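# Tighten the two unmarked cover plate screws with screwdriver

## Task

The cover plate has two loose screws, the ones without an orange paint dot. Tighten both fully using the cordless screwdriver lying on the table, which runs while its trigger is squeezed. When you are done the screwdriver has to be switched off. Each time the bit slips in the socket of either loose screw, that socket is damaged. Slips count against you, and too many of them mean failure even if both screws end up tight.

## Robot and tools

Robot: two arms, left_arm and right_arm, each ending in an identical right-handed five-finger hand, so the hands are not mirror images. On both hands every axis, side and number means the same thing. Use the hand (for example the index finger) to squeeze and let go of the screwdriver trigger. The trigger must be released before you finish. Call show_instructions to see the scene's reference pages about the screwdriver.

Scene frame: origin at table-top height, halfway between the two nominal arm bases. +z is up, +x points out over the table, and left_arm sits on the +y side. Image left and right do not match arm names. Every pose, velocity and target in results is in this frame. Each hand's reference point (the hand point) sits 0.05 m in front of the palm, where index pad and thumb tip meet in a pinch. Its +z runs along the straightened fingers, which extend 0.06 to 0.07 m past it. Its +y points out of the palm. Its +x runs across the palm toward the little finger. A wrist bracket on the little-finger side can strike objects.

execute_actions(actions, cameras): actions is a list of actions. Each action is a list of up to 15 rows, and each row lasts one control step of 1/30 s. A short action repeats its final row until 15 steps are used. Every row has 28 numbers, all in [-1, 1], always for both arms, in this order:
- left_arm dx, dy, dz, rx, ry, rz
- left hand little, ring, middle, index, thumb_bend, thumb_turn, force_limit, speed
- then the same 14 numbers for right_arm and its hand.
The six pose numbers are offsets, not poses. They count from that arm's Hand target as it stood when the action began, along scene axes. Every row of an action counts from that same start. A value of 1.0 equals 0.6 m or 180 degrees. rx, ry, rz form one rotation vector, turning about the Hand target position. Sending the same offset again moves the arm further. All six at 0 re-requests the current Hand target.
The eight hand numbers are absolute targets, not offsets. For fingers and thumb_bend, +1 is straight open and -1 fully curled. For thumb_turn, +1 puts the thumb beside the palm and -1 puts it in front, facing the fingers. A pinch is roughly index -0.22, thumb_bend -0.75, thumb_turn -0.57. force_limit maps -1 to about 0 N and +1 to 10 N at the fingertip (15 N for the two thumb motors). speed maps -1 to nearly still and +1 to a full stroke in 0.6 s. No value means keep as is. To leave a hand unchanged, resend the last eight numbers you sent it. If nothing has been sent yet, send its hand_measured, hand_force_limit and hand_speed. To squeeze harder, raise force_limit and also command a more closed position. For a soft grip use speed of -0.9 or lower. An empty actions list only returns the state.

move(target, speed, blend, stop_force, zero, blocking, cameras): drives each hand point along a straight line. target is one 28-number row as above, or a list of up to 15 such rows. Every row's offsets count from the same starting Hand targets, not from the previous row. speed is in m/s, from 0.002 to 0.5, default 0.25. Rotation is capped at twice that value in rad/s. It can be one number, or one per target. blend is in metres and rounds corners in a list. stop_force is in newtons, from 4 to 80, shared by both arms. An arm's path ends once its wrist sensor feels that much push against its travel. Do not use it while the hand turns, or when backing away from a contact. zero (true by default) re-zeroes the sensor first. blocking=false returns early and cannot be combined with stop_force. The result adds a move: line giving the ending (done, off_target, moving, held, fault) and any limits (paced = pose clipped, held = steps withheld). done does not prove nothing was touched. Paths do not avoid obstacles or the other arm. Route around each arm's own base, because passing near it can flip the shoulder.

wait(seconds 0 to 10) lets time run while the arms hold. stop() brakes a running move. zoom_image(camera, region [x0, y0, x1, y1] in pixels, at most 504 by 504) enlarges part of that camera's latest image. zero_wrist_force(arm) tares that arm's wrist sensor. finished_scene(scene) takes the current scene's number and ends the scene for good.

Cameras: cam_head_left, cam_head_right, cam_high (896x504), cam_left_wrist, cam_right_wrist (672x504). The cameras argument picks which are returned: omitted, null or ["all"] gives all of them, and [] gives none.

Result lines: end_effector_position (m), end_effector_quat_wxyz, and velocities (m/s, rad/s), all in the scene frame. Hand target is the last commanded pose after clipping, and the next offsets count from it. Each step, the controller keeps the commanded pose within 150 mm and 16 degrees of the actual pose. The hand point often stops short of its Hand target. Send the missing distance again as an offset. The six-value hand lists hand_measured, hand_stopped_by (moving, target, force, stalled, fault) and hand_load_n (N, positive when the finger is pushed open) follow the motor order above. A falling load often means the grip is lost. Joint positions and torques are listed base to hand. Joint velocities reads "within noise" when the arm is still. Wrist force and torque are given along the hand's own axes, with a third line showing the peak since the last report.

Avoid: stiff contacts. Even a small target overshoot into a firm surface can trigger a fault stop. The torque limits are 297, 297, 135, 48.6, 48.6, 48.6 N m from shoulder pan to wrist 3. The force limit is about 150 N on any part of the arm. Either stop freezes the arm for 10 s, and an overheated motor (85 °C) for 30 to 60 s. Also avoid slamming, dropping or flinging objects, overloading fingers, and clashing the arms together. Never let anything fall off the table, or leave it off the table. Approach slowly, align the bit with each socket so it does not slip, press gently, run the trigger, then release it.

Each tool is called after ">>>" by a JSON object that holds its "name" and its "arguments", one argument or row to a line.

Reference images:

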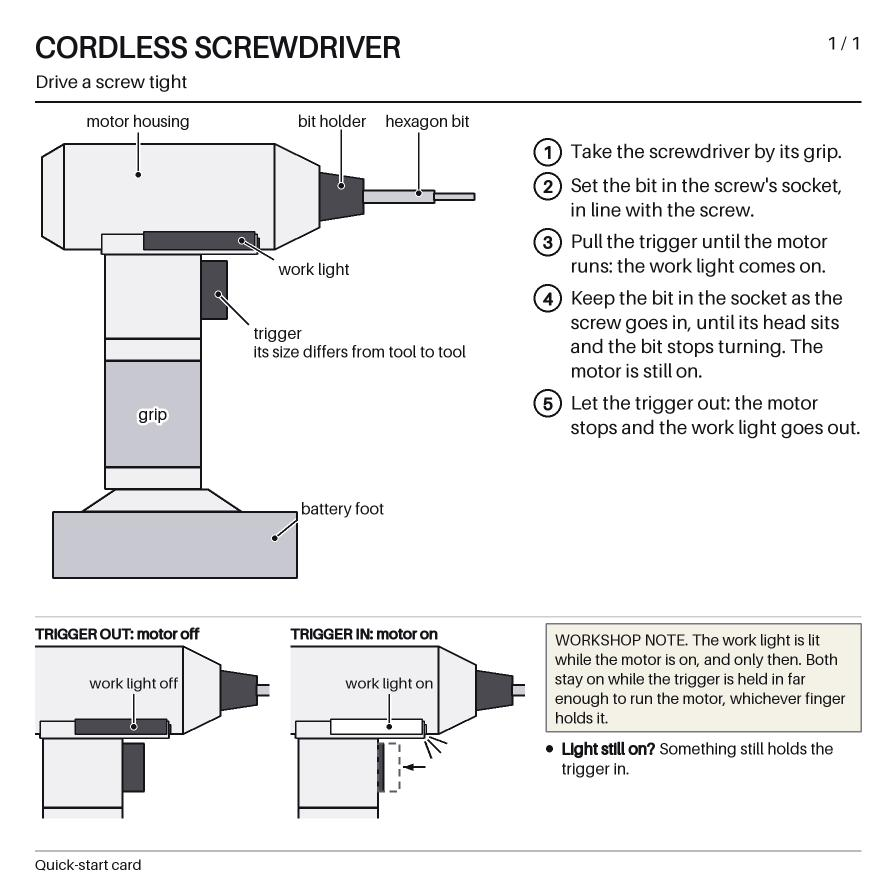

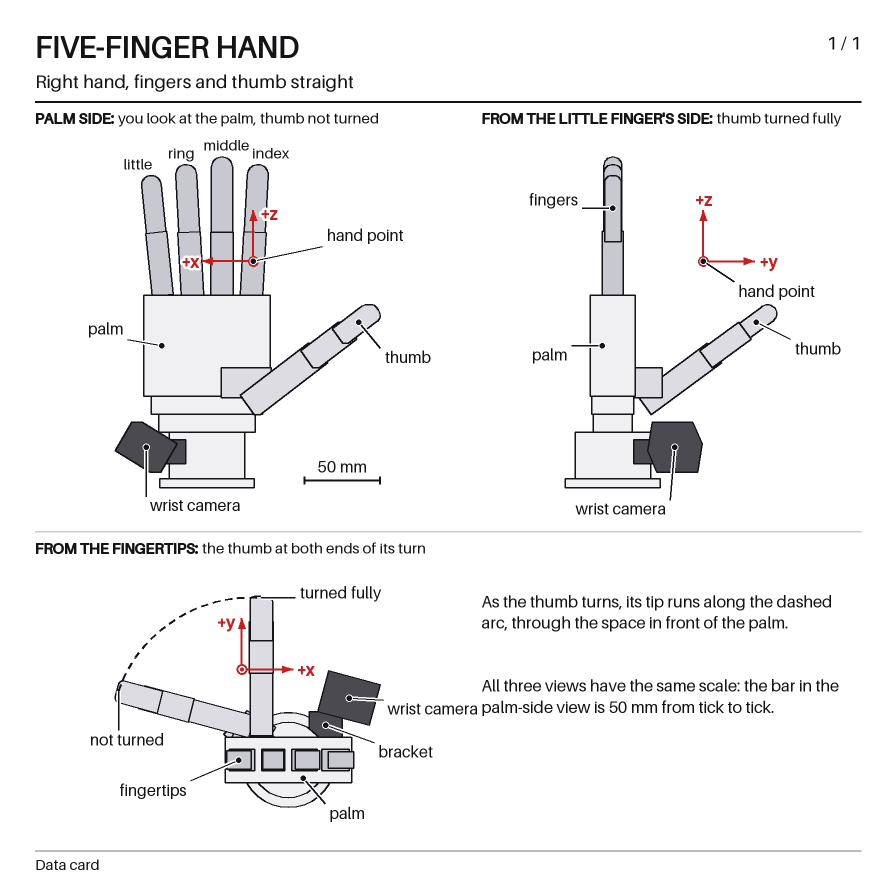

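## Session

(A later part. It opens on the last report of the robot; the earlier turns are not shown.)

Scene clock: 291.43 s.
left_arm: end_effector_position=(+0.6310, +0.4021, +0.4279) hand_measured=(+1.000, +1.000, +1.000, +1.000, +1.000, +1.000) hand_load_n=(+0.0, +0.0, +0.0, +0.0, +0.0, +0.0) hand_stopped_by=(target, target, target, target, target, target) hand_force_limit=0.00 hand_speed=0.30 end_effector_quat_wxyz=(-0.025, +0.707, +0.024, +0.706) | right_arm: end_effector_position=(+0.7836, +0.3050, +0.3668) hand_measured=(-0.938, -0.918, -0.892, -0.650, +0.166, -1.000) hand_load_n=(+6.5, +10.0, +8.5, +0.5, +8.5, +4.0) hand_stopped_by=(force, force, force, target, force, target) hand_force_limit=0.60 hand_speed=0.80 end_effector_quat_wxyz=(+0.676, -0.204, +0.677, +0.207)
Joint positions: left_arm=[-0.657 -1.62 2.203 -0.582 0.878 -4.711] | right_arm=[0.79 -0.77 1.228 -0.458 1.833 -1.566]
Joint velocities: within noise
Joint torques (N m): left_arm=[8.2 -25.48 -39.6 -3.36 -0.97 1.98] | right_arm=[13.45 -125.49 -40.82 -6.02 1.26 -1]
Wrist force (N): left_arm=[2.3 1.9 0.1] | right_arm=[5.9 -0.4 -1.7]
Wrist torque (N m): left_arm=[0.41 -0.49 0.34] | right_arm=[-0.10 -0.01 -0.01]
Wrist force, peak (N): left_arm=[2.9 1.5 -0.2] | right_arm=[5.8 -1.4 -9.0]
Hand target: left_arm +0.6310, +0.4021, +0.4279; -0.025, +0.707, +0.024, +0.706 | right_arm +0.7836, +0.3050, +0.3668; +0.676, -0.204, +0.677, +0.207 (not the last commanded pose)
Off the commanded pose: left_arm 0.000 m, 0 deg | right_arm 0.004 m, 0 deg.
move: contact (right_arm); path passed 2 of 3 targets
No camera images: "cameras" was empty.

>>> {"name": "move", "arguments": {
  "target": [
    [0,0,0,0,0,0,1,1,1,1,1,1,0,0.3,-0.00275,-0.00188,0,0,0,0,-0.98,-0.98,-1,-0.65,-0.98,-1,0.6,0.8],
    [0,0,0,0,0,0,1,1,1,1,1,1,0,0.3,-0.00275,-0.00188,0.00183,0,0,0,-0.98,-0.98,-1,-0.65,-0.98,-1,0.6,0.8],
    [0,0,0,0,0,0,1,1,1,1,1,1,0,0.3,0.0055,0.00377,0.00183,0,0,0,-0.98,-0.98,-1,-0.65,-0.98,-1,0.6,0.8]
  ],
  "speed": 0.004,
  "stop_force": 6,
  "cameras": ["cam_left_wrist"]
}}

>>> {"name": "zoom_image", "arguments": {
  "camera": "cam_left_wrist",
  "region": [370, 185, 420, 229]
}}

Scene clock: 294.23 s.
left_arm: end_effector_position=(+0.6310, +0.4021, +0.4279) hand_measured=(+1.000, +1.000, +1.000, +1.000, +1.000, +1.000) hand_load_n=(+0.0, +0.0, +0.0, +0.0, +0.0, +0.0) hand_stopped_by=(target, target, target, target, target, target) hand_force_limit=0.00 hand_speed=0.30 end_effector_quat_wxyz=(-0.025, +0.707, +0.024, +0.706) | right_arm: end_effector_position=(+0.7839, +0.3052, +0.3679) hand_measured=(-0.938, -0.918, -0.892, -0.650, +0.166, -1.000) hand_load_n=(+6.5, +10.5, +8.5, +0.0, +8.5, +4.0) hand_stopped_by=(force, force, force, target, force, target) hand_force_limit=0.60 hand_speed=0.80 end_effector_quat_wxyz=(+0.676, -0.204, +0.677, +0.207)
Joint positions: left_arm=[-0.657 -1.62 2.203 -0.582 0.878 -4.711] | right_arm=[0.79 -0.77 1.226 -0.456 1.833 -1.566]
Joint velocities: within noise
Joint torques (N m): left_arm=[6.68 -23.84 -37.11 -3.99 -0.37 1.73] | right_arm=[1.21 -127.4 -42.02 -6.75 1.05 -0.75]
Wrist force (N): left_arm=[2.5 1.3 0.1] | right_arm=[7.0 -1.0 -4.2]
Wrist torque (N m): left_arm=[0.31 -0.52 0.33] | right_arm=[-0.07 0.03 0.02]
Wrist force, peak (N): left_arm=[2.8 1.8 0.4] | right_arm=[7.7 -1.7 -12.3]
Hand target: left_arm +0.6310, +0.4021, +0.4279; -0.025, +0.707, +0.024, +0.706 | right_arm +0.7839, +0.3052, +0.3679; +0.676, -0.204, +0.677, +0.207 (not the last commanded pose)
Off the commanded pose: left_arm 0.000 m, 0 deg | right_arm 0.004 m, 0 deg.
move: contact (right_arm); path passed 2 of 3 targets
Images, in order (width x height): cam_left_wrist 672x504.

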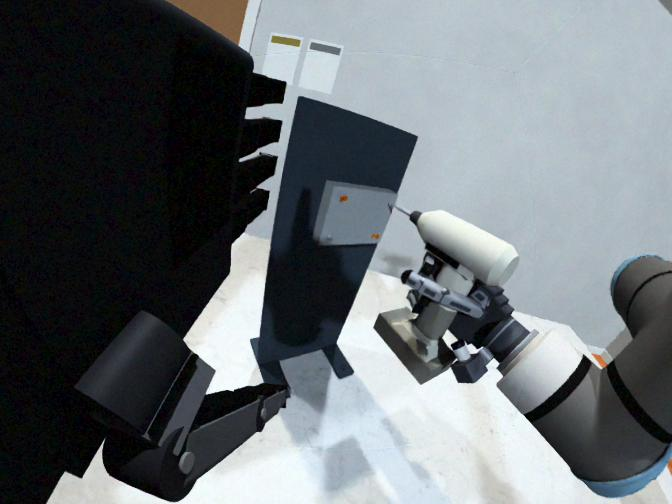

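Scaled by 10.080 from the camera's 672x504 image, which has a finer 960x720 frame.

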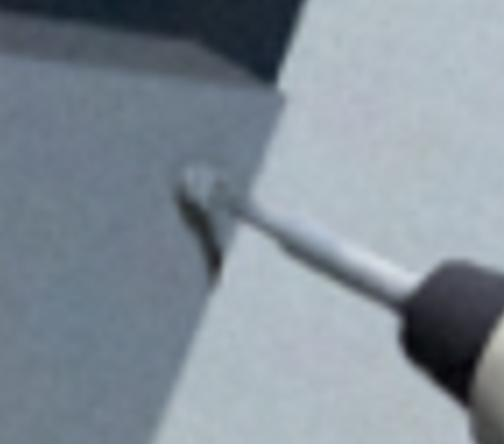

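>>> {"name": "move", "arguments": {
  "target": [0,0,0,0,0,0,1,1,1,1,1,1,0,0.3,-0.00275,-0.00188,0,0,0,0,-0.98,-0.98,-1,-0.65,-0.98,-1,0.6,0.8],
  "speed": 0.01,
  "cameras": []
}}

>>> {"name": "execute_actions", "arguments": {
  "actions": [
    [[0,0,0,0,0,0,1,1,1,1,1,1,0,0.3,0,0,0,0,0,0,-0.98,-0.98,-1,-0.9,-0.98,-1,0.6,0.8],[0,0,0,0,0,0,1,1,1,1,1,1,0,0.3,0,0,0,0,0,0,-0.98,-0.98,-1,-0.9,-0.98,-1,0.6,0.8],[0,0,0,0,0,0,1,1,1,1,1,1,0,0.3,0,0,0,0,0,0,-0.98,-0.98,-1,-0.9,-0.98,-1,0.6,0.8],[0,0,0,0,0,0,1,1,1,1,1,1,0,0.3,0,0,0,0,0,0,-0.98,-0.98,-1,-0.9,-0.98,-1,0.6,0.8],[0,0,0,0,0,0,1,1,1,1,1,1,0,0.3,0,0,0,0,0,0,-0.98,-0.98,-1,-0.9,-0.98,-1,0.6,0.8],[0,0,0,0,0,0,1,1,1,1,1,1,0,0.3,0,0,0,0,0,0,-0.98,-0.98,-1,-0.9,-0.98,-1,0.6,0.8],[0,0,0,0,0,0,1,1,1,1,1,1,0,0.3,0,0,0,0,0,0,-0.98,-0.98,-1,-0.9,-0.98,-1,0.6,0.8],[0,0,0,0,0,0,1,1,1,1,1,1,0,0.3,0,0,0,0,0,0,-0.98,-0.98,-1,-0.9,-0.98,-1,0.6,0.8],[0,0,0,0,0,0,1,1,1,1,1,1,0,0.3,0,0,0,0,0,0,-0.98,-0.98,-1,-0.65,-0.98,-1,0.6,0.8]]
  ],
  "cameras": []
}}

>>> {"name": "move", "arguments": {
  "target": [0,0,0,0,0,0,1,1,1,1,1,1,0,0.3,0.00825,0.00565,0,0,0,0,-0.98,-0.98,-1,-0.65,-0.98,-1,0.6,0.8],
  "speed": 0.004,
  "stop_force": 6,
  "cameras": []
}}

Scene clock: 295.37 s.
left_arm: end_effector_position=(+0.6310, +0.4021, +0.4279) hand_measured=(+1.000, +1.000, +1.000, +1.000, +1.000, +1.000) hand_load_n=(+0.0, +0.5, +0.0, +0.0, +0.0, +0.0) hand_stopped_by=(target, target, target, target, target, target) hand_force_limit=0.00 hand_speed=0.30 end_effector_quat_wxyz=(-0.025, +0.707, +0.024, +0.706) | right_arm: end_effector_position=(+0.7822, +0.3041, +0.3679) hand_measured=(-0.938, -0.918, -0.892, -0.650, +0.166, -1.000) hand_load_n=(+6.5, +10.0, +8.5, +0.5, +8.5, +4.5) hand_stopped_by=(force, force, force, target, force, target) hand_force_limit=0.60 hand_speed=0.80 end_effector_quat_wxyz=(+0.676, -0.204, +0.677, +0.207)
Joint positions: left_arm=[-0.657 -1.62 2.203 -0.582 0.878 -4.711] | right_arm=[0.791 -0.773 1.232 -0.458 1.834 -1.566]
Joint velocities: within noise
Joint torques (N m): left_arm=[6.59 -25.55 -37.19 -3.72 -0.39 2.22] | right_arm=[12.8 -116.93 -45.2 -5.98 1.96 -0.86]
Wrist force (N): left_arm=[2.5 1.6 0.0] | right_arm=[6.2 -0.1 -1.1]
Wrist torque (N m): left_arm=[0.37 -0.52 0.35] | right_arm=[-0.11 0.01 0.00]
Wrist force, peak (N): left_arm=[2.7 1.5 -0.2] | right_arm=[7.6 -0.9 -4.1]
Hand target: left_arm +0.6310, +0.4021, +0.4279; -0.025, +0.707, +0.024, +0.706 | right_arm +0.7822, +0.3041, +0.3679; +0.676, -0.204, +0.677, +0.207
Off the commanded pose: left_arm 0.000 m, 0 deg | right_arm 0.000 m, 0 deg.
move: done
No camera images: "cameras" was empty.

Scene clock: 296.07 s.
left_arm: end_effector_position=(+0.6310, +0.4021, +0.4279) hand_measured=(+1.000, +1.000, +1.000, +1.000, +1.000, +1.000) hand_load_n=(+0.0, +0.0, +0.0, +0.0, +0.0, +0.0) hand_stopped_by=(target, target, target, target, target, target) hand_force_limit=0.00 hand_speed=0.30 end_effector_quat_wxyz=(-0.025, +0.707, +0.024, +0.706) | right_arm: end_effector_position=(+0.7822, +0.3041, +0.3679) hand_measured=(-0.938, -0.918, -0.892, -0.650, +0.166, -1.000) hand_load_n=(+4.0, +9.5, +8.5, +0.0, +8.5, +5.0) hand_stopped_by=(force, force, force, target, force, target) hand_force_limit=0.60 hand_speed=0.80 end_effector_quat_wxyz=(+0.676, -0.204, +0.677, +0.207)
Joint positions: left_arm=[-0.657 -1.62 2.203 -0.582 0.878 -4.711] | right_arm=[0.791 -0.773 1.231 -0.458 1.834 -1.566]
Joint velocities: within noise
Joint torques (N m): left_arm=[7.77 -24.2 -37.25 -4.21 -0.9 1.55] | right_arm=[12.93 -108.5 -50.39 -2.34 1.32 -0.95]
Wrist force (N): left_arm=[2.5 1.2 0.0] | right_arm=[6.3 -0.4 -1.3]
Wrist torque (N m): left_arm=[0.31 -0.52 0.33] | right_arm=[-0.15 0.00 0.01]
Wrist force, peak (N): left_arm=[2.7 1.7 0.0] | right_arm=[6.7 -0.8 -1.1]
Hand target: left_arm +0.6310, +0.4021, +0.4279; -0.025, +0.707, +0.024, +0.706 | right_arm +0.7822, +0.3041, +0.3679; +0.676, -0.204, +0.677, +0.207
Off the commanded pose: left_arm 0.000 m, 0 deg | right_arm 0.000 m, 0 deg.
No camera images: "cameras" was empty.

Scene clock: 297.43 s.
left_arm: end_effector_position=(+0.6310, +0.4021, +0.4279) hand_measured=(+1.000, +1.000, +1.000, +1.000, +1.000, +1.000) hand_load_n=(+0.0, +0.0, +0.0, +0.0, +0.0, +0.0) hand_stopped_by=(target, target, target, target, target, target) hand_force_limit=0.00 hand_speed=0.30 end_effector_quat_wxyz=(-0.025, +0.707, +0.024, +0.706) | right_arm: end_effector_position=(+0.7833, +0.3049, +0.3679) hand_measured=(-0.938, -0.918, -0.892, -0.650, +0.166, -1.000) hand_load_n=(+4.5, +9.5, +8.5, +0.0, +8.5, +4.5) hand_stopped_by=(force, force, force, target, force, target) hand_force_limit=0.60 hand_speed=0.80 end_effector_quat_wxyz=(+0.676, -0.204, +0.677, +0.207)
Joint positions: left_arm=[-0.657 -1.62 2.203 -0.582 0.878 -4.711] | right_arm=[0.791 -0.771 1.228 -0.456 1.833 -1.566]
Joint velocities: within noise
Joint torques (N m): left_arm=[9.59 -25.14 -38.22 -4.5 -0.78 2.02] | right_arm=[11.78 -125.41 -39.4 -5.92 1.25 -0.91]
Wrist force (N): left_arm=[2.4 1.5 0.1] | right_arm=[6.5 -0.3 -1.1]
Wrist torque (N m): left_arm=[0.35 -0.52 0.34] | right_arm=[-0.14 -0.04 0.02]
Wrist force, peak (N): left_arm=[2.9 1.4 -0.1] | right_arm=[7.9 -1.2 -9.4]
Hand target: left_arm +0.6310, +0.4021, +0.4279; -0.025, +0.707, +0.024, +0.706 | right_arm +0.7832, +0.3050, +0.3679; +0.676, -0.204, +0.677, +0.207 (not the last commanded pose)
Off the commanded pose: left_arm 0.000 m, 0 deg | right_arm 0.005 m, 0 deg.
move: contact (right_arm)
No camera images: "cameras" was empty.

>>> {"name": "move", "arguments": {
  "target": [0,0,0,0,0,0,1,1,1,1,1,1,0,0.3,-0.00205,-0.0014,0,0,0,0,-0.98,-0.98,-1,-0.65,-0.98,-1,0.6,0.8],
  "speed": 0.01,
  "cameras": []
}}

>>> {"name": "execute_actions", "arguments": {
  "actions": [
    [[0,0,0,0,0,0,1,1,1,1,1,1,0,0.3,0,0,0,0,0,0,-0.98,-0.98,-1,-0.9,-0.98,-1,0.6,0.8],[0,0,0,0,0,0,1,1,1,1,1,1,0,0.3,0,0,0,0,0,0,-0.98,-0.98,-1,-0.9,-0.98,-1,0.6,0.8],[0,0,0,0,0,0,1,1,1,1,1,1,0,0.3,0,0,0,0,0,0,-0.98,-0.98,-1,-0.9,-0.98,-1,0.6,0.8],[0,0,0,0,0,0,1,1,1,1,1,1,0,0.3,0,0,0,0,0,0,-0.98,-0.98,-1,-0.9,-0.98,-1,0.6,0.8],[0,0,0,0,0,0,1,1,1,1,1,1,0,0.3,0,0,0,0,0,0,-0.98,-0.98,-1,-0.9,-0.98,-1,0.6,0.8],[0,0,0,0,0,0,1,1,1,1,1,1,0,0.3,0,0,0,0,0,0,-0.98,-0.98,-1,-0.9,-0.98,-1,0.6,0.8],[0,0,0,0,0,0,1,1,1,1,1,1,0,0.3,0,0,0,0,0,0,-0.98,-0.98,-1,-0.65,-0.98,-1,0.6,0.8]]
  ],
  "cameras": []
}}

>>> {"name": "move", "arguments": {
  "target": [0,0,0,0,0,0,1,1,1,1,1,1,0,0.3,0.00825,0.00565,0,0,0,0,-0.98,-0.98,-1,-0.65,-0.98,-1,0.6,0.8],
  "speed": 0.004,
  "stop_force": 6,
  "cameras": []
}}

Scene clock: 298.50 s.
left_arm: end_effector_position=(+0.6310, +0.4021, +0.4279) hand_measured=(+1.000, +1.000, +1.000, +1.000, +1.000, +1.000) hand_load_n=(+0.0, +0.0, +0.0, +0.0, +0.0, +0.0) hand_stopped_by=(target, target, target, target, target, target) hand_force_limit=0.00 hand_speed=0.30 end_effector_quat_wxyz=(-0.025, +0.707, +0.024, +0.706) | right_arm: end_effector_position=(+0.7820, +0.3041, +0.3679) hand_measured=(-0.938, -0.918, -0.892, -0.650, +0.166, -1.000) hand_load_n=(+4.5, +9.5, +8.5, +0.0, +8.5, +4.5) hand_stopped_by=(force, force, force, target, force, target) hand_force_limit=0.60 hand_speed=0.80 end_effector_quat_wxyz=(+0.676, -0.204, +0.677, +0.207)
Joint positions: left_arm=[-0.657 -1.62 2.203 -0.582 0.878 -4.711] | right_arm=[0.791 -0.773 1.232 -0.458 1.834 -1.566]
Joint velocities: within noise
Joint torques (N m): left_arm=[6.49 -25.84 -37.64 -4.1 -0.55 1.92] | right_arm=[14.07 -119.54 -43.46 -6.11 2.14 -0.85]
Wrist force (N): left_arm=[2.3 1.6 0.0] | right_arm=[6.5 -0.4 -1.2]
Wrist torque (N m): left_arm=[0.37 -0.49 0.33] | right_arm=[-0.16 -0.03 0.00]
Wrist force, peak (N): left_arm=[3.0 1.6 -0.2] | right_arm=[6.6 -0.2 -1.1]
Hand target: left_arm +0.6310, +0.4021, +0.4279; -0.025, +0.707, +0.024, +0.706 | right_arm +0.7820, +0.3041, +0.3679; +0.676, -0.204, +0.677, +0.207
Off the commanded pose: left_arm 0.000 m, 0 deg | right_arm 0.000 m, 0 deg.
move: done
No camera images: "cameras" was empty.

Scene clock: 299.20 s.
left_arm: end_effector_position=(+0.6310, +0.4021, +0.4279) hand_measured=(+1.000, +1.000, +1.000, +1.000, +1.000, +1.000) hand_load_n=(+0.0, +0.0, +0.0, +0.0, +0.0, +0.0) hand_stopped_by=(target, target, target, target, target, target) hand_force_limit=0.00 hand_speed=0.30 end_effector_quat_wxyz=(-0.025, +0.707, +0.024, +0.706) | right_arm: end_effector_position=(+0.7820, +0.3041, +0.3679) hand_measured=(-0.938, -0.918, -0.892, -0.650, +0.166, -1.000) hand_load_n=(+4.0, +9.0, +8.5, +0.0, +8.5, +5.5) hand_stopped_by=(force, force, force, target, force, target) hand_force_limit=0.60 hand_speed=0.80 end_effector_quat_wxyz=(+0.676, -0.204, +0.677, +0.207)
Joint positions: left_arm=[-0.657 -1.62 2.203 -0.582 0.878 -4.711] | right_arm=[0.791 -0.773 1.232 -0.458 1.834 -1.566]
Joint velocities: within noise
Joint torques (N m): left_arm=[6.41 -25.57 -37.22 -4.41 -0.43 1.44] | right_arm=[11.22 -111.4 -50.69 -3.09 1.49 -0.95]
Wrist force (N): left_arm=[2.4 1.3 -0.1] | right_arm=[5.7 -0.4 -1.1]
Wrist torque (N m): left_arm=[0.32 -0.49 0.32] | right_arm=[-0.16 0.09 -0.03]
Wrist force, peak (N): left_arm=[2.6 1.6 -0.1] | right_arm=[6.5 -0.5 -1.0]
Hand target: left_arm +0.6310, +0.4021, +0.4279; -0.025, +0.707, +0.024, +0.706 | right_arm +0.7820, +0.3041, +0.3679; +0.676, -0.204, +0.677, +0.207
Off the commanded pose: left_arm 0.000 m, 0 deg | right_arm 0.000 m, 0 deg.
No camera images: "cameras" was empty.

Scene clock: 300.60 s.
left_arm: end_effector_position=(+0.6310, +0.4021, +0.4279) hand_measured=(+1.000, +1.000, +1.000, +1.000, +1.000, +1.000) hand_load_n=(+0.0, +0.0, +0.0, +0.0, +0.0, +0.0) hand_stopped_by=(target, target, target, target, target, target) hand_force_limit=0.00 hand_speed=0.30 end_effector_quat_wxyz=(-0.025, +0.707, +0.024, +0.706) | right_arm: end_effector_position=(+0.7832, +0.3050, +0.3679) hand_measured=(-0.938, -0.918, -0.892, -0.650, +0.166, -1.000) hand_load_n=(+5.0, +9.5, +8.5, +0.0, +8.5, +4.5) hand_stopped_by=(force, force, force, target, force, target) hand_force_limit=0.60 hand_speed=0.80 end_effector_quat_wxyz=(+0.676, -0.204, +0.677, +0.207)
Joint positions: left_arm=[-0.657 -1.62 2.203 -0.582 0.878 -4.711] | right_arm=[0.791 -0.771 1.228 -0.456 1.833 -1.566]
Joint velocities: within noise
Joint torques (N m): left_arm=[8.42 -23.88 -36.22 -3.89 -0.64 1.77] | right_arm=[11.75 -124.96 -39.74 -6.29 0.96 -0.85]
Wrist force (N): left_arm=[2.5 1.5 0.2] | right_arm=[6.1 -0.4 -1.1]
Wrist torque (N m): left_arm=[0.34 -0.53 0.35] | right_arm=[-0.16 0.03 -0.01]
Wrist force, peak (N): left_arm=[2.8 1.8 -0.2] | right_arm=[6.6 -2.0 -7.7]
Hand target: left_arm +0.6310, +0.4021, +0.4279; -0.025, +0.707, +0.024, +0.706 | right_arm +0.7832, +0.3051, +0.3679; +0.676, -0.204, +0.677, +0.207 (not the last commanded pose)
Off the commanded pose: left_arm 0.000 m, 0 deg | right_arm 0.005 m, 0 deg.
move: contact (right_arm)
No camera images: "cameras" was empty.

>>> {"name": "move", "arguments": {
  "target": [0,0,0,0,0,0,1,1,1,1,1,1,0,0.3,0.00075,0.00035,0,0,0,0,-0.98,-0.98,-1,-0.65,-0.98,-1,0.6,0.8],
  "speed": 0.004,
  "cameras": []
}}

Scene clock: 301.43 s.
left_arm: end_effector_position=(+0.6310, +0.4021, +0.4279) hand_measured=(+1.000, +1.000, +1.000, +1.000, +1.000, +1.000) hand_load_n=(+0.0, +0.0, +0.0, +0.0, +0.0, +0.0) hand_stopped_by=(target, target, target, target, target, target) hand_force_limit=0.00 hand_speed=0.30 end_effector_quat_wxyz=(-0.025, +0.707, +0.024, +0.706) | right_arm: end_effector_position=(+0.7835, +0.3053, +0.3679) hand_measured=(-0.938, -0.918, -0.892, -0.650, +0.166, -1.000) hand_load_n=(+5.5, +9.5, +8.0, +0.0, +9.0, +4.0) hand_stopped_by=(force, force, force, target, force, target) hand_force_limit=0.60 hand_speed=0.80 end_effector_quat_wxyz=(+0.676, -0.204, +0.677, +0.207)
Joint positions: left_arm=[-0.657 -1.62 2.203 -0.582 0.878 -4.711] | right_arm=[0.791 -0.771 1.226 -0.456 1.833 -1.566]
Joint velocities: within noise
Joint torques (N m): left_arm=[7.33 -24.41 -36.86 -4.47 -0.67 1.55] | right_arm=[-16.7 -106.05 -52.73 -2.28 -1.51 -0.85]
Wrist force (N): left_arm=[2.7 1.6 -0.1] | right_arm=[6.3 -1.7 -10.4]
Wrist torque (N m): left_arm=[0.39 -0.55 0.36] | right_arm=[0.22 -0.18 0.02]
Wrist force, peak (N): left_arm=[2.8 1.7 -0.2] | right_arm=[6.3 -1.7 -10.4]
Hand target: left_arm +0.6310, +0.4021, +0.4279; -0.025, +0.707, +0.024, +0.706 | right_arm +0.7836, +0.3053, +0.3679; +0.676, -0.204, +0.677, +0.207
Off the commanded pose: left_arm 0.000 m, 0 deg | right_arm 0.000 m, 0 deg.
move: done
No camera images: "cameras" was empty.

>>> {"name": "execute_actions", "arguments": {
  "actions": [
    [[0,0,0,0,0,0,1,1,1,1,1,1,0,0.3,-0.0009,-0.0006,0,0,0,0,-0.98,-0.98,-1,-0.65,-0.98,-1,0.6,0.8],[0,0,0,0,0,0,1,1,1,1,1,1,0,0.3,-0.0018,-0.0012,0,0,0,0,-0.98,-0.98,-1,-0.65,-0.98,-1,0.6,0.8],[0,0,0,0,0,0,1,1,1,1,1,1,0,0.3,-0.00275,-0.00188,0,0,0,0,-0.98,-0.98,-1,-0.65,-0.98,-1,0.6,0.8],[0,0,0,0,0,0,1,1,1,1,1,1,0,0.3,-0.00275,-0.00188,0,0,0,0,-0.98,-0.98,-1,-0.65,-0.98,-1,0.6,0.8],[0,0,0,0,0,0,1,1,1,1,1,1,0,0.3,-0.00275,-0.00188,0,0,0,0,-0.98,-0.98,-1,-0.9,-0.98,-1,0.6,0.8],[0,0,0,0,0,0,1,1,1,1,1,1,0,0.3,-0.00275,-0.00188,0,0,0,0,-0.98,-0.98,-1,-0.9,-0.98,-1,0.6,0.8],[0,0,0,0,0,0,1,1,1,1,1,1,0,0.3,-0.00275,-0.00188,0,0,0,0,-0.98,-0.98,-1,-0.9,-0.98,-1,0.6,0.8],[0,0,0,0,0,0,1,1,1,1,1,1,0,0.3,-0.00275,-0.00188,0,0,0,0,-0.98,-0.98,-1,-0.9,-0.98,-1,0.6,0.8],[0,0,0,0,0,0,1,1,1,1,1,1,0,0.3,-0.00275,-0.00188,0,0,0,0,-0.98,-0.98,-1,-0.9,-0.98,-1,0.6,0.8],[0,0,0,0,0,0,1,1,1,1,1,1,0,0.3,-0.00275,-0.00188,0,0,0,0,-0.98,-0.98,-1,-0.9,-0.98,-1,0.6,0.8],[0,0,0,0,0,0,1,1,1,1,1,1,0,0.3,-0.00275,-0.00188,0,0,0,0,-0.98,-0.98,-1,-0.65,-0.98,-1,0.6,0.8]],
    [[0,0,0,0,0,0,1,1,1,1,1,1,0,0.3,0,0,0,0,0,0,-0.98,-0.98,-1,-0.65,-0.98,-1,0.6,0.8],[0,0,0,0,0,0,1,1,1,1,1,1,0,0.3,0,0,0,0,0,0,-0.98,-0.98,-1,-0.65,-0.98,-1,0.6,0.8],[0,0,0,0,0,0,1,1,1,1,1,1,0,0.3,0,0,0,0,0,0,-0.98,-0.98,-1,-0.65,-0.98,-1,0.6,0.8],[0,0,0,0,0,0,1,1,1,1,1,1,0,0.3,0.0005,0.00034,0,0,0,0,-0.98,-0.98,-1,-0.65,-0.98,-1,0.6,0.8],[0,0,0,0,0,0,1,1,1,1,1,1,0,0.3,0.0009,0.00062,0,0,0,0,-0.98,-0.98,-1,-0.65,-0.98,-1,0.6,0.8],[0,0,0,0,0,0,1,1,1,1,1,1,0,0.3,0.0012,0.00082,0,0,0,0,-0.98,-0.98,-1,-0.65,-0.98,-1,0.6,0.8],[0,0,0,0,0,0,1,1,1,1,1,1,0,0.3,0.0014,0.00096,0,0,0,0,-0.98,-0.98,-1,-0.65,-0.98,-1,0.6,0.8],[0,0,0,0,0,0,1,1,1,1,1,1,0,0.3,0.0016,0.0011,0,0,0,0,-0.98,-0.98,-1,-0.65,-0.98,-1,0.6,0.8],[0,0,0,0,0,0,1,1,1,1,1,1,0,0.3,0.0018,0.00123,0,0,0,0,-0.98,-0.98,-1,-0.65,-0.98,-1,0.6,0.8],[0,0,0,0,0,0,1,1,1,1,1,1,0,0.3,0.002,0.00137,0,0,0,0,-0.98,-0.98,-1,-0.65,-0.98,-1,0.6,0.8],[0,0,0,0,0,0,1,1,1,1,1,1,0,0.3,0.0022,0.0015,0,0,0,0,-0.98,-0.98,-1,-0.65,-0.98,-1,0.6,0.8],[0,0,0,0,0,0,1,1,1,1,1,1,0,0.3,0.0024,0.00164,0,0,0,0,-0.98,-0.98,-1,-0.65,-0.98,-1,0.6,0.8],[0,0,0,0,0,0,1,1,1,1,1,1,0,0.3,0.0026,0.00178,0,0,0,0,-0.98,-0.98,-1,-0.65,-0.98,-1,0.6,0.8],[0,0,0,0,0,0,1,1,1,1,1,1,0,0.3,0.00275,0.00188,0,0,0,0,-0.98,-0.98,-1,-0.65,-0.98,-1,0.6,0.8]]
  ],
  "cameras": []
}}

Scene clock: 304.00 s.
left_arm: end_effector_position=(+0.6310, +0.4021, +0.4279) hand_measured=(+1.000, +1.000, +1.000, +1.000, +1.000, +1.000) hand_load_n=(+0.0, +0.0, +0.0, +0.0, +0.0, +0.0) hand_stopped_by=(target, target, target, target, target, target) hand_force_limit=0.00 hand_speed=0.30 end_effector_quat_wxyz=(-0.025, +0.707, +0.024, +0.706) | right_arm: end_effector_position=(+0.7836, +0.3053, +0.3679) hand_measured=(-0.938, -0.918, -0.892, -0.650, +0.166, -1.000) hand_load_n=(+5.5, +9.5, +8.0, +0.0, +9.0, +4.0) hand_stopped_by=(force, force, force, target, force, target) hand_force_limit=0.60 hand_speed=0.80 end_effector_quat_wxyz=(+0.676, -0.204, +0.677, +0.207)
Joint positions: left_arm=[-0.657 -1.62 2.203 -0.582 0.878 -4.711] | right_arm=[0.791 -0.771 1.226 -0.456 1.833 -1.566]
Joint velocities: within noise
Joint torques (N m): left_arm=[5.23 -25.18 -37.11 -4.44 -0.57 1.77] | right_arm=[-15.51 -115.61 -42.18 -3.51 -1.19 -1]
Wrist force (N): left_arm=[2.3 1.1 -0.1] | right_arm=[5.4 -0.4 -3.7]
Wrist torque (N m): left_arm=[0.31 -0.50 0.32] | right_arm=[-0.07 -0.15 -0.02]
Wrist force, peak (N): left_arm=[2.8 1.8 -0.2] | right_arm=[8.1 -1.5 -13.9]
Hand target: left_arm +0.6310, +0.4021, +0.4279; -0.025, +0.707, +0.024, +0.706 | right_arm +0.7836, +0.3053, +0.3679; +0.676, -0.204, +0.677, +0.207
Off the commanded pose: left_arm 0.000 m, 0 deg | right_arm 0.000 m, 0 deg.
No camera images: "cameras" was empty.

>>> {"name": "move", "arguments": {
  "target": [0,0,0,0,0,0,1,1,1,1,1,1,0,0.3,0.00275,0.00188,0,0,0,0,-0.98,-0.98,-1,-0.65,-0.98,-1,0.6,0.8],
  "speed": 0.004,
  "stop_force": 5,
  "cameras": ["cam_left_wrist"]
}}

>>> {"name": "zoom_image", "arguments": {
  "camera": "cam_left_wrist",
  "region": [370, 185, 420, 229]
}}

Scene clock: 305.53 s.
left_arm: end_effector_position=(+0.6310, +0.4021, +0.4279) hand_measured=(+1.000, +1.000, +1.000, +1.000, +1.000, +1.000) hand_load_n=(+0.0, +0.0, +0.0, +0.0, +0.0, +0.0) hand_stopped_by=(target, target, target, target, target, target) hand_force_limit=0.00 hand_speed=0.30 end_effector_quat_wxyz=(-0.025, +0.707, +0.024, +0.706) | right_arm: end_effector_position=(+0.7847, +0.3059, +0.3679) hand_measured=(-0.938, -0.918, -0.892, -0.650, +0.166, -1.000) hand_load_n=(+6.0, +9.5, +8.0, +0.0, +9.0, +3.0) hand_stopped_by=(force, force, force, target, force, target) hand_force_limit=0.60 hand_speed=0.80 end_effector_quat_wxyz=(+0.676, -0.204, +0.677, +0.207)
Joint positions: left_arm=[-0.657 -1.62 2.203 -0.582 0.878 -4.711] | right_arm=[0.79 -0.769 1.223 -0.454 1.833 -1.566]
Joint velocities: within noise
Joint torques (N m): left_arm=[4.56 -27.57 -36.51 -4.43 -0.56 1.31] | right_arm=[-4.76 -124.87 -40.07 -6.13 1.01 -0.91]
Wrist force (N): left_arm=[2.5 1.8 -0.1] | right_arm=[5.6 -0.2 -3.2]
Wrist torque (N m): left_arm=[0.40 -0.51 0.35] | right_arm=[-0.10 -0.10 -0.02]
Wrist force, peak (N): left_arm=[2.9 1.6 0.0] | right_arm=[6.7 -1.1 -11.4]
Hand target: left_arm +0.6310, +0.4021, +0.4279; -0.025, +0.707, +0.024, +0.706 | right_arm +0.7846, +0.3060, +0.3679; +0.676, -0.204, +0.677, +0.207 (not the last commanded pose)
Off the commanded pose: left_arm 0.000 m, 0 deg | right_arm 0.001 m, 0 deg.
move: contact (right_arm)
Images, in order (width x height): cam_left_wrist 672x504.

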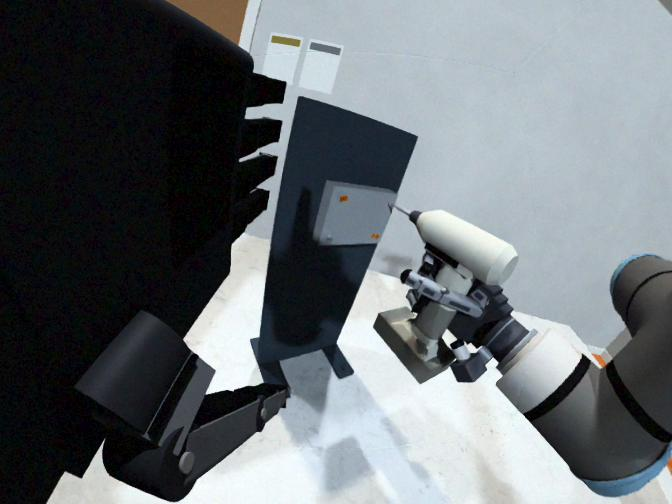

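Scaled by 10.080 from the camera's 672x504 image, which has a finer 960x720 frame.

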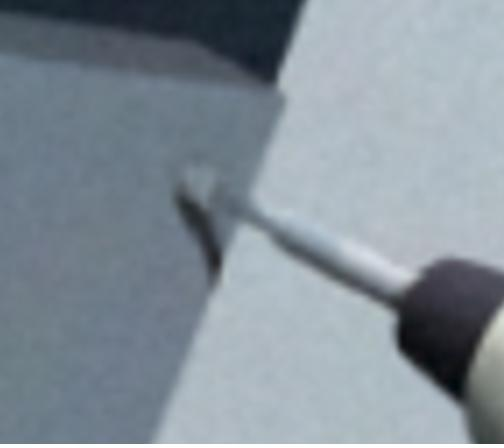

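>>> {"name": "move", "arguments": {
  "target": [0,0,0,0,0,0,1,1,1,1,1,1,0,0.3,0.00275,0.00188,0,0,0,0,-0.98,-0.98,-1,-0.65,-0.98,-1,0.6,0.8],
  "speed": 0.004,
  "stop_force": 6,
  "cameras": []
}}

Scene clock: 306.50 s.
left_arm: end_effector_position=(+0.6310, +0.4021, +0.4279) hand_measured=(+1.000, +1.000, +1.000, +1.000, +1.000, +1.000) hand_load_n=(+0.0, +0.0, +0.0, -0.5, +0.0, +0.0) hand_stopped_by=(target, target, target, target, target, target) hand_force_limit=0.00 hand_speed=0.30 end_effector_quat_wxyz=(-0.025, +0.707, +0.024, +0.706) | right_arm: end_effector_position=(+0.7847, +0.3060, +0.3679) hand_measured=(-0.938, -0.918, -0.892, -0.650, +0.166, -1.000) hand_load_n=(+6.5, +10.0, +8.0, +0.5, +9.0, +3.5) hand_stopped_by=(force, force, force, target, force, target) hand_force_limit=0.60 hand_speed=0.80 end_effector_quat_wxyz=(+0.676, -0.204, +0.677, +0.207)
Joint positions: left_arm=[-0.657 -1.62 2.203 -0.582 0.878 -4.711] | right_arm=[0.79 -0.769 1.223 -0.454 1.833 -1.566]
Joint velocities: within noise
Joint torques (N m): left_arm=[6.72 -25.11 -37.6 -4.6 -0.76 1.68] | right_arm=[-5.22 -124.98 -40.58 -6.66 0.1 -1.03]
Wrist force (N): left_arm=[2.6 2.0 0.0] | right_arm=[6.6 -0.8 -5.3]
Wrist torque (N m): left_arm=[0.43 -0.54 0.37] | right_arm=[-0.05 -0.13 0.01]
Wrist force, peak (N): left_arm=[2.6 2.0 0.0] | right_arm=[7.0 -1.5 -13.0]
Hand target: left_arm +0.6310, +0.4021, +0.4279; -0.025, +0.707, +0.024, +0.706 | right_arm +0.7847, +0.3060, +0.3679; +0.676, -0.204, +0.677, +0.207 (not the last commanded pose)
Off the commanded pose: left_arm 0.000 m, 0 deg | right_arm 0.002 m, 0 deg.
move: contact (right_arm)
No camera images: "cameras" was empty.

>>> {"name": "move", "arguments": {
  "target": [0,0,0,0,0,0,1,1,1,1,1,1,0,0.3,0.0055,0.0038,0,0,0,0,-0.98,-0.98,-1,-0.9,-0.98,-1,0.6,0.8],
  "speed": 0.003,
  "stop_force": 5,
  "cameras": ["cam_left_wrist"]
}}

>>> {"name": "zoom_image", "arguments": {
  "camera": "cam_left_wrist",
  "region": [370, 185, 470, 273]
}}

Scene clock: 307.87 s.
left_arm: end_effector_position=(+0.6310, +0.4021, +0.4279) hand_measured=(+1.000, +1.000, +1.000, +1.000, +1.000, +1.000) hand_load_n=(+0.0, +0.0, +0.0, +0.0, +0.0, +0.0) hand_stopped_by=(target, target, target, target, target, target) hand_force_limit=0.00 hand_speed=0.30 end_effector_quat_wxyz=(-0.025, +0.707, +0.024, +0.706) | right_arm: end_effector_position=(+0.7853, +0.3064, +0.3680) hand_measured=(-0.938, -0.918, -0.892, -0.882, +0.166, -1.000) hand_load_n=(+6.0, +10.0, +7.5, +13.5, +9.0, +3.0) hand_stopped_by=(force, force, force, force, force, target) hand_force_limit=0.60 hand_speed=0.80 end_effector_quat_wxyz=(+0.676, -0.204, +0.677, +0.207)
Joint positions: left_arm=[-0.657 -1.62 2.203 -0.582 0.878 -4.711] | right_arm=[0.79 -0.768 1.221 -0.453 1.832 -1.566]
Joint velocities: within noise
Joint torques (N m): left_arm=[7.27 -29.89 -36.44 -4.65 -0.86 1.92] | right_arm=[4.43 -122.07 -42.87 -5.7 2.27 -0.98]
Wrist force (N): left_arm=[2.7 1.8 -0.5] | right_arm=[4.8 1.8 -6.0]
Wrist torque (N m): left_arm=[0.43 -0.54 0.36] | right_arm=[-0.20 -0.28 -0.10]
Wrist force, peak (N): left_arm=[2.7 1.8 -0.5] | right_arm=[5.4 1.8 -10.6]
Hand target: left_arm +0.6310, +0.4021, +0.4279; -0.025, +0.707, +0.024, +0.706 | right_arm +0.7852, +0.3065, +0.3680; +0.676, -0.204, +0.677, +0.207 (not the last commanded pose)
Off the commanded pose: left_arm 0.000 m, 0 deg | right_arm 0.003 m, 0 deg.
move: contact (right_arm)
Images, in order (width x height): cam_left_wrist 672x504.

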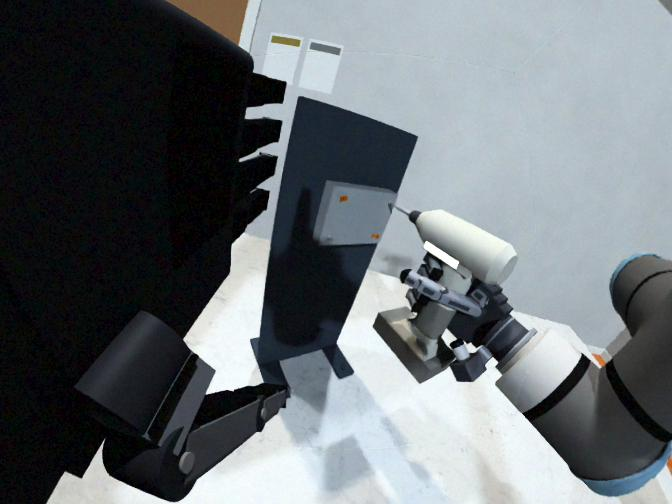

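Scaled by 5.040 from the camera's 672x504 image, which has a finer 960x720 frame.

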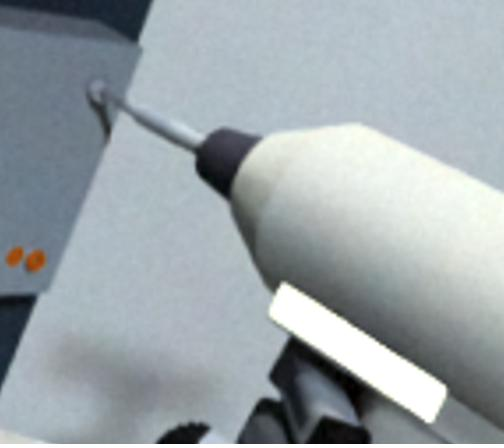

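>>> {"name": "move", "arguments": {
  "target": [0,0,0,0,0,0,1,1,1,1,1,1,0,0.3,0.0055,0.0038,0,0,0,0,-0.98,-0.98,-1,-0.9,-0.98,-1,0.6,0.8],
  "speed": 0.004,
  "stop_force": 6,
  "cameras": []
}}

>>> {"name": "move", "arguments": {
  "target": [0,0,0,0,0,0,1,1,1,1,1,1,0,0.3,0.0055,0.0038,0,0,0,0,-0.98,-0.98,-1,-0.9,-0.98,-1,0.6,0.8],
  "speed": 0.004,
  "stop_force": 6,
  "cameras": ["cam_left_wrist"]
}}

>>> {"name": "zoom_image", "arguments": {
  "camera": "cam_left_wrist",
  "region": [370, 185, 470, 273]
}}

Scene clock: 309.43 s.
left_arm: end_effector_position=(+0.6310, +0.4021, +0.4279) hand_measured=(+1.000, +1.000, +1.000, +1.000, +1.000, +1.000) hand_load_n=(+0.0, +0.0, +0.0, +0.0, +0.0, +0.0) hand_stopped_by=(target, target, target, target, target, target) hand_force_limit=0.00 hand_speed=0.30 end_effector_quat_wxyz=(-0.025, +0.707, +0.024, +0.706) | right_arm: end_effector_position=(+0.7864, +0.3074, +0.3680) hand_measured=(-0.938, -0.918, -0.892, -0.882, +0.166, -1.000) hand_load_n=(+5.5, +9.5, +6.5, +12.5, +10.0, +2.0) hand_stopped_by=(force, force, force, force, force, target) hand_force_limit=0.60 hand_speed=0.80 end_effector_quat_wxyz=(+0.676, -0.204, +0.677, +0.207)
Joint positions: left_arm=[-0.657 -1.62 2.203 -0.582 0.878 -4.711] | right_arm=[0.79 -0.766 1.217 -0.451 1.832 -1.566]
Joint velocities: within noise
Joint torques (N m): left_arm=[5.94 -27.15 -35.49 -4.69 -0.35 1.37] | right_arm=[0.62 -126.25 -44.22 -7.6 3.36 0.02]
Wrist force (N): left_arm=[2.4 1.5 0.0] | right_arm=[7.5 3.8 -13.0]
Wrist torque (N m): left_arm=[0.35 -0.51 0.34] | right_arm=[-0.12 -0.21 -0.99]
Wrist force, peak (N): left_arm=[2.6 2.0 -0.4] | right_arm=[8.5 2.9 -17.0]
Hand target: left_arm +0.6310, +0.4021, +0.4279; -0.025, +0.707, +0.024, +0.706 | right_arm +0.7864, +0.3074, +0.3680; +0.676, -0.204, +0.677, +0.207 (not the last commanded pose)
Off the commanded pose: left_arm 0.000 m, 0 deg | right_arm 0.003 m, 0 deg.
move: contact (right_arm)
No camera images: "cameras" was empty.

Scene clock: 310.23 s.
left_arm: end_effector_position=(+0.6310, +0.4021, +0.4279) hand_measured=(+1.000, +1.000, +1.000, +1.000, +1.000, +1.000) hand_load_n=(+0.0, +0.0, +0.0, +0.0, +0.0, +0.0) hand_stopped_by=(target, target, target, target, target, target) hand_force_limit=0.00 hand_speed=0.30 end_effector_quat_wxyz=(-0.025, +0.707, +0.024, +0.706) | right_arm: end_effector_position=(+0.7865, +0.3074, +0.3680) hand_measured=(-0.938, -0.918, -0.892, -0.882, +0.166, -1.000) hand_load_n=(+5.5, +9.5, +6.5, +12.5, +10.0, +2.0) hand_stopped_by=(force, force, force, force, force, target) hand_force_limit=0.60 hand_speed=0.80 end_effector_quat_wxyz=(+0.676, -0.204, +0.677, +0.207)
Joint positions: left_arm=[-0.657 -1.62 2.203 -0.582 0.878 -4.711] | right_arm=[0.79 -0.765 1.217 -0.451 1.832 -1.566]
Joint velocities: within noise
Joint torques (N m): left_arm=[10.11 -25.82 -34.43 -4.79 -1.24 1.48] | right_arm=[-2.78 -127.35 -44.89 -8.25 2.32 0.16]
Wrist force (N): left_arm=[2.4 1.4 0.0] | right_arm=[8.9 3.9 -14.1]
Wrist torque (N m): left_arm=[0.34 -0.50 0.33] | right_arm=[-0.18 -0.19 -0.96]
Wrist force, peak (N): left_arm=[2.8 1.9 0.0] | right_arm=[8.9 3.3 -22.4]
Hand target: left_arm +0.6310, +0.4021, +0.4279; -0.025, +0.707, +0.024, +0.706 | right_arm +0.7865, +0.3074, +0.3680; +0.676, -0.204, +0.677, +0.207 (not the last commanded pose)
Off the commanded pose: left_arm 0.000 m, 0 deg | right_arm 0.004 m, 0 deg.
move: contact (right_arm)
Images, in order (width x height): cam_left_wrist 672x504.

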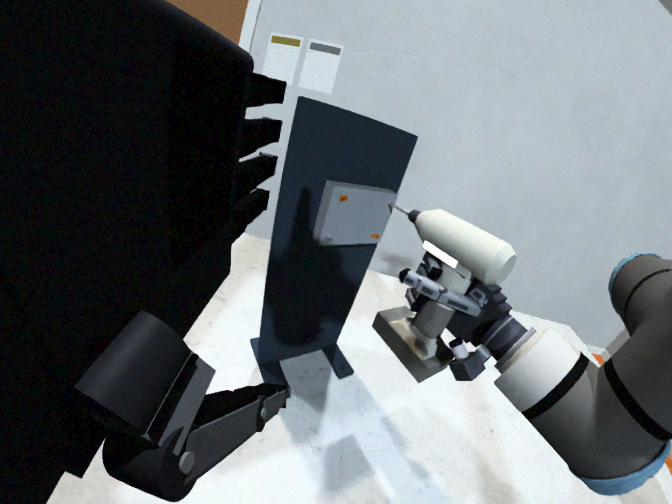

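Scaled by 5.040 from the camera's 672x504 image, which has a finer 960x720 frame.

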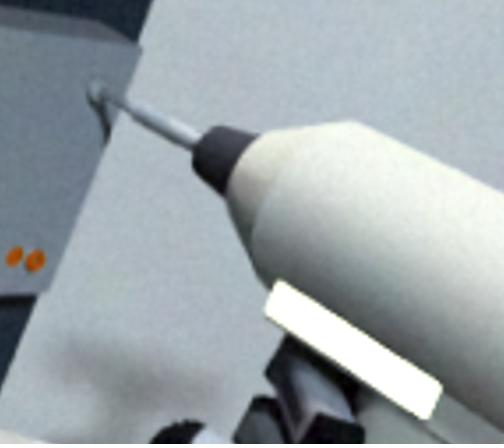

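>>> {"name": "zoom_image", "arguments": {
  "camera": "cam_left_wrist",
  "region": [378, 190, 412, 220]
}}

>>> {"name": "zoom_image", "arguments": {
  "camera": "cam_left_wrist",
  "region": [310, 185, 400, 250]
}}

Scaled by 14.824 from the camera's 672x504 image, which has a finer 960x720 frame.

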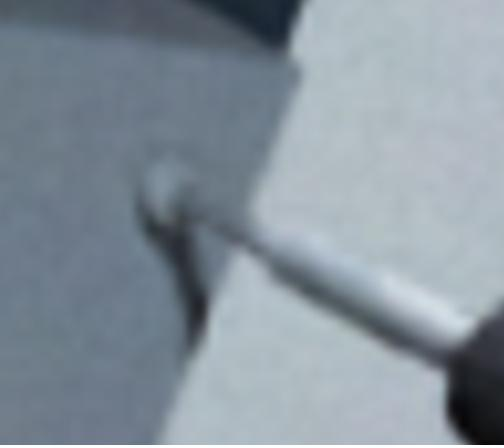

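Scaled by 5.600 from the camera's 672x504 image, which has a finer 960x720 frame.

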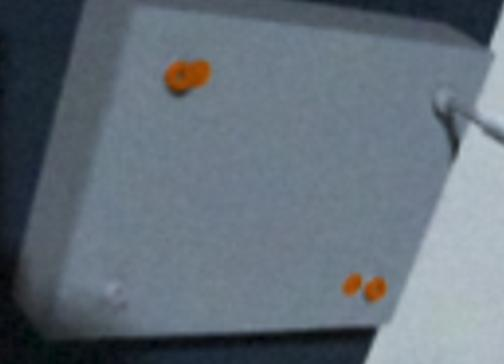

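>>> {"name": "move", "arguments": {
  "target": [0,0,0,0,0,0,1,1,1,1,1,1,0,0.3,0.0055,0.0038,0,0,0,0,-0.98,-0.98,-1,-0.9,-0.98,-1,0.6,0.8],
  "speed": 0.004,
  "stop_force": 4,
  "cameras": ["cam_left_wrist", "cam_right_wrist"]
}}

Scene clock: 311.33 s.
left_arm: end_effector_position=(+0.6310, +0.4021, +0.4279) hand_measured=(+1.000, +1.000, +1.000, +1.000, +1.000, +1.000) hand_load_n=(+0.0, +0.0, +0.0, +0.0, +0.0, +0.0) hand_stopped_by=(target, target, target, target, target, target) hand_force_limit=0.00 hand_speed=0.30 end_effector_quat_wxyz=(-0.025, +0.707, +0.024, +0.706) | right_arm: end_effector_position=(+0.7865, +0.3075, +0.3681) hand_measured=(-0.938, -0.918, -0.892, -0.882, +0.166, -1.000) hand_load_n=(+5.5, +9.0, +6.5, +12.5, +10.0, +1.5) hand_stopped_by=(force, force, force, force, force, target) hand_force_limit=0.60 hand_speed=0.80 end_effector_quat_wxyz=(+0.676, -0.204, +0.677, +0.207)
Joint positions: left_arm=[-0.657 -1.62 2.203 -0.582 0.878 -4.711] | right_arm=[0.79 -0.765 1.217 -0.451 1.832 -1.566]
Joint velocities: within noise
Joint torques (N m): left_arm=[6.72 -29.79 -36.01 -4.5 -0.67 1.38] | right_arm=[-7.47 -129.01 -46.76 -8.73 2.71 0.11]
Wrist force (N): left_arm=[2.2 1.7 0.0] | right_arm=[9.5 3.9 -16.7]
Wrist torque (N m): left_arm=[0.38 -0.47 0.33] | right_arm=[-0.10 -0.13 -0.95]
Wrist force, peak (N): left_arm=[2.7 1.9 -0.2] | right_arm=[10.3 3.6 -24.5]
Hand target: left_arm +0.6310, +0.4021, +0.4279; -0.025, +0.707, +0.024, +0.706 | right_arm +0.7865, +0.3075, +0.3681; +0.676, -0.204, +0.677, +0.207 (not the last commanded pose)
Off the commanded pose: left_arm 0.000 m, 0 deg | right_arm 0.004 m, 0 deg.
move: contact (right_arm)
Images, in order (width x height): cam_left_wrist 672x504, cam_right_wrist 672x504.

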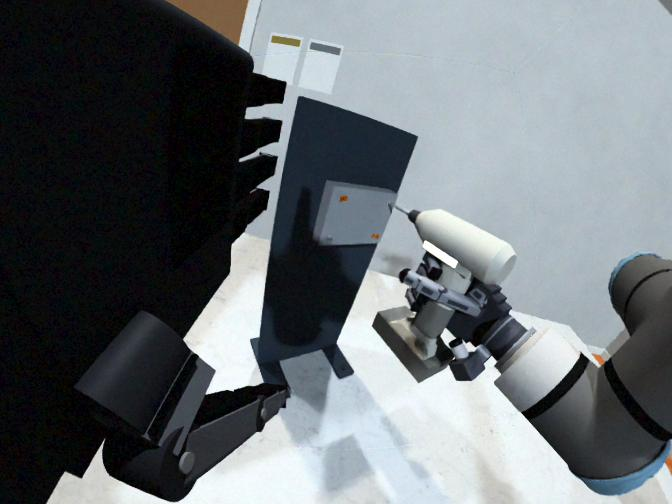

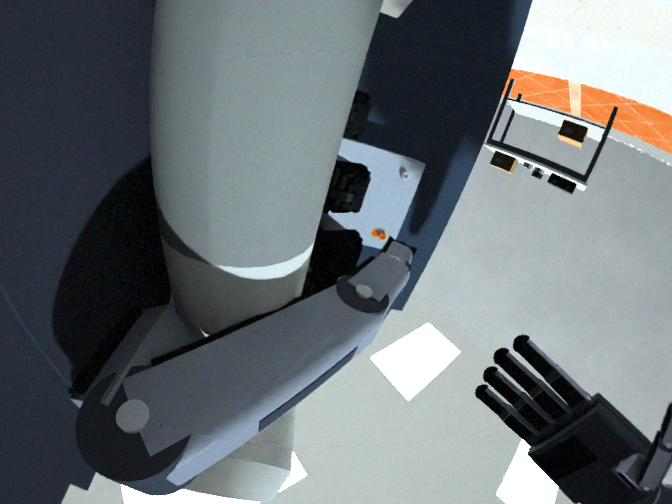

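>>> {"name": "zoom_image", "arguments": {
  "camera": "cam_right_wrist",
  "region": [320, 130, 440, 260]
}}

Scaled by 3.877 from the camera's 672x504 image, which has a finer 960x720 frame.

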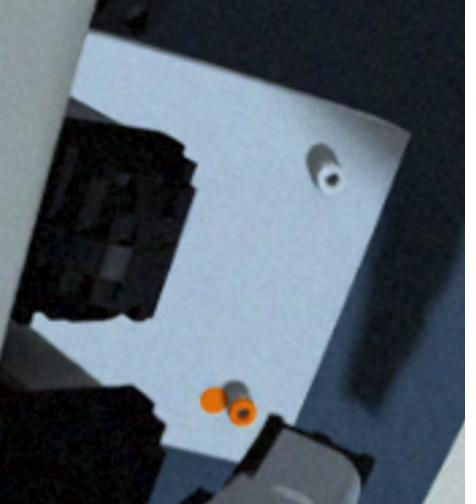

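>>> {"name": "execute_actions", "arguments": {
  "actions": [
    [[0,0,0,0,0,0,1,1,1,1,1,1,0,0.3,0,0,0,0,0,0,-0.98,-0.98,-1,-0.6,-0.98,-1,0.6,0.8]]
  ],
  "cameras": ["cam_left_wrist"]
}}

Scene clock: 312.33 s.
left_arm: end_effector_position=(+0.6310, +0.4021, +0.4279) hand_measured=(+1.000, +1.000, +1.000, +1.000, +1.000, +1.000) hand_load_n=(+0.0, +0.0, +0.0, +0.0, +0.0, +0.0) hand_stopped_by=(target, target, target, target, target, target) hand_force_limit=0.00 hand_speed=0.30 end_effector_quat_wxyz=(-0.025, +0.707, +0.024, +0.706) | right_arm: end_effector_position=(+0.7865, +0.3075, +0.3681) hand_measured=(-0.938, -0.918, -0.892, -0.600, +0.166, -1.000) hand_load_n=(+5.5, +9.5, +8.0, +0.0, +9.5, +3.5) hand_stopped_by=(force, force, force, target, force, target) hand_force_limit=0.60 hand_speed=0.80 end_effector_quat_wxyz=(+0.676, -0.204, +0.677, +0.207)
Joint positions: left_arm=[-0.657 -1.62 2.203 -0.582 0.878 -4.711] | right_arm=[0.79 -0.765 1.217 -0.451 1.832 -1.566]
Joint velocities: within noise
Joint torques (N m): left_arm=[6.88 -28.91 -35.77 -4.6 -0.82 1.43] | right_arm=[-7.73 -124.73 -50.25 -5.94 1.23 0.15]
Wrist force (N): left_arm=[2.6 1.2 -0.1] | right_arm=[6.4 -0.4 -4.5]
Wrist torque (N m): left_arm=[0.32 -0.53 0.34] | right_arm=[0.01 0.01 0.01]
Wrist force, peak (N): left_arm=[2.7 1.9 0.0] | right_arm=[10.4 -0.5 -18.4]
Hand target: left_arm +0.6310, +0.4021, +0.4279; -0.025, +0.707, +0.024, +0.706 | right_arm +0.7865, +0.3075, +0.3681; +0.676, -0.204, +0.677, +0.207
Off the commanded pose: left_arm 0.000 m, 0 deg | right_arm 0.000 m, 0 deg.
Images, in order (width x height): cam_left_wrist 672x504.

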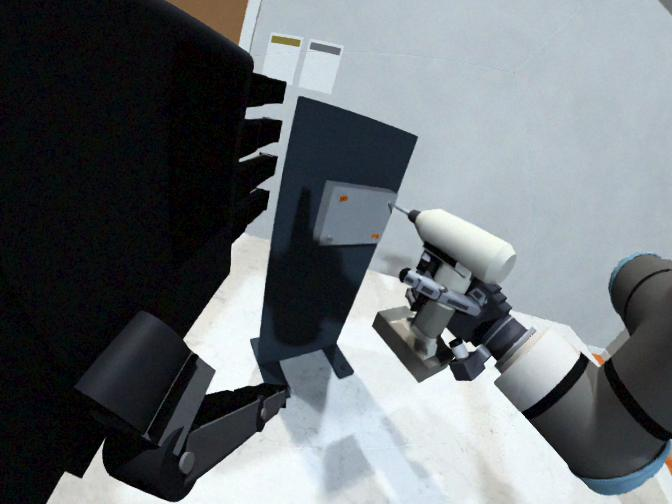

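>>> {"name": "move", "arguments": {
  "target": [
    [0,0,0,0,0,0,1,1,1,1,1,1,0,0.3,-0.00825,-0.00565,0,0,0,0,-0.98,-0.98,-1,-0.6,-0.98,-1,0.6,0.8],
    [0,0,0,0,0,0,1,1,1,1,1,1,0,0.3,-0.06,-0.041,0,0,0,0,-0.98,-0.98,-1,-0.6,-0.98,-1,0.6,0.8]
  ],
  "speed": [0.006,0.03],
  "blend": [0.001,0],
  "cameras": ["cam_left_wrist"]
}}

>>> {"name": "zoom_image", "arguments": {
  "camera": "cam_left_wrist",
  "region": [310, 175, 410, 255]
}}

Scene clock: 315.23 s.
left_arm: end_effector_position=(+0.6310, +0.4021, +0.4279) hand_measured=(+1.000, +1.000, +1.000, +1.000, +1.000, +1.000) hand_load_n=(+0.0, +0.0, +0.0, +0.0, +0.0, +0.0) hand_stopped_by=(target, target, target, target, target, target) hand_force_limit=0.00 hand_speed=0.30 end_effector_quat_wxyz=(-0.025, +0.707, +0.024, +0.706) | right_arm: end_effector_position=(+0.7504, +0.2829, +0.3682) hand_measured=(-0.938, -0.918, -0.892, -0.600, +0.166, -1.000) hand_load_n=(+5.0, +9.5, +8.5, +0.0, +8.5, +4.0) hand_stopped_by=(force, force, force, target, force, target) hand_force_limit=0.60 hand_speed=0.80 end_effector_quat_wxyz=(+0.676, -0.204, +0.677, +0.207)
Joint positions: left_arm=[-0.657 -1.62 2.203 -0.582 0.878 -4.711] | right_arm=[0.802 -0.826 1.329 -0.503 1.844 -1.566]
Joint velocities: within noise
Joint torques (N m): left_arm=[4.23 -26.93 -35.15 -5.06 -1.23 1.48] | right_arm=[0.31 -101.06 -49.86 -0.92 0.09 0.91]
Wrist force (N): left_arm=[2.5 1.9 -0.1] | right_arm=[6.1 -0.3 -1.8]
Wrist torque (N m): left_arm=[0.42 -0.53 0.36] | right_arm=[-0.10 0.04 -0.02]
Wrist force, peak (N): left_arm=[2.9 1.6 -0.3] | right_arm=[7.0 -0.6 -4.3]
Hand target: left_arm +0.6310, +0.4021, +0.4279; -0.025, +0.707, +0.024, +0.706 | right_arm +0.7505, +0.2829, +0.3681; +0.676, -0.204, +0.677, +0.207
Off the commanded pose: left_arm 0.000 m, 0 deg | right_arm 0.000 m, 0 deg.
move: done; blend cut to 0 m at target 1
Images, in order (width x height): cam_left_wrist 672x504.

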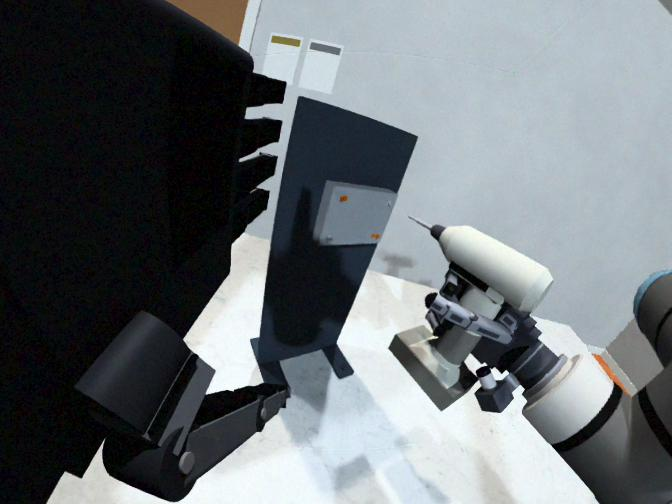

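Scaled by 5.040 from the camera's 672x504 image, which has a finer 960x720 frame.

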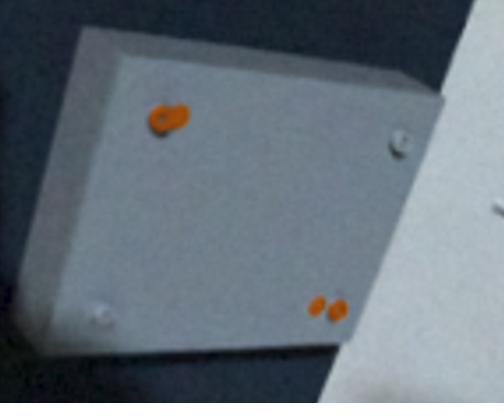

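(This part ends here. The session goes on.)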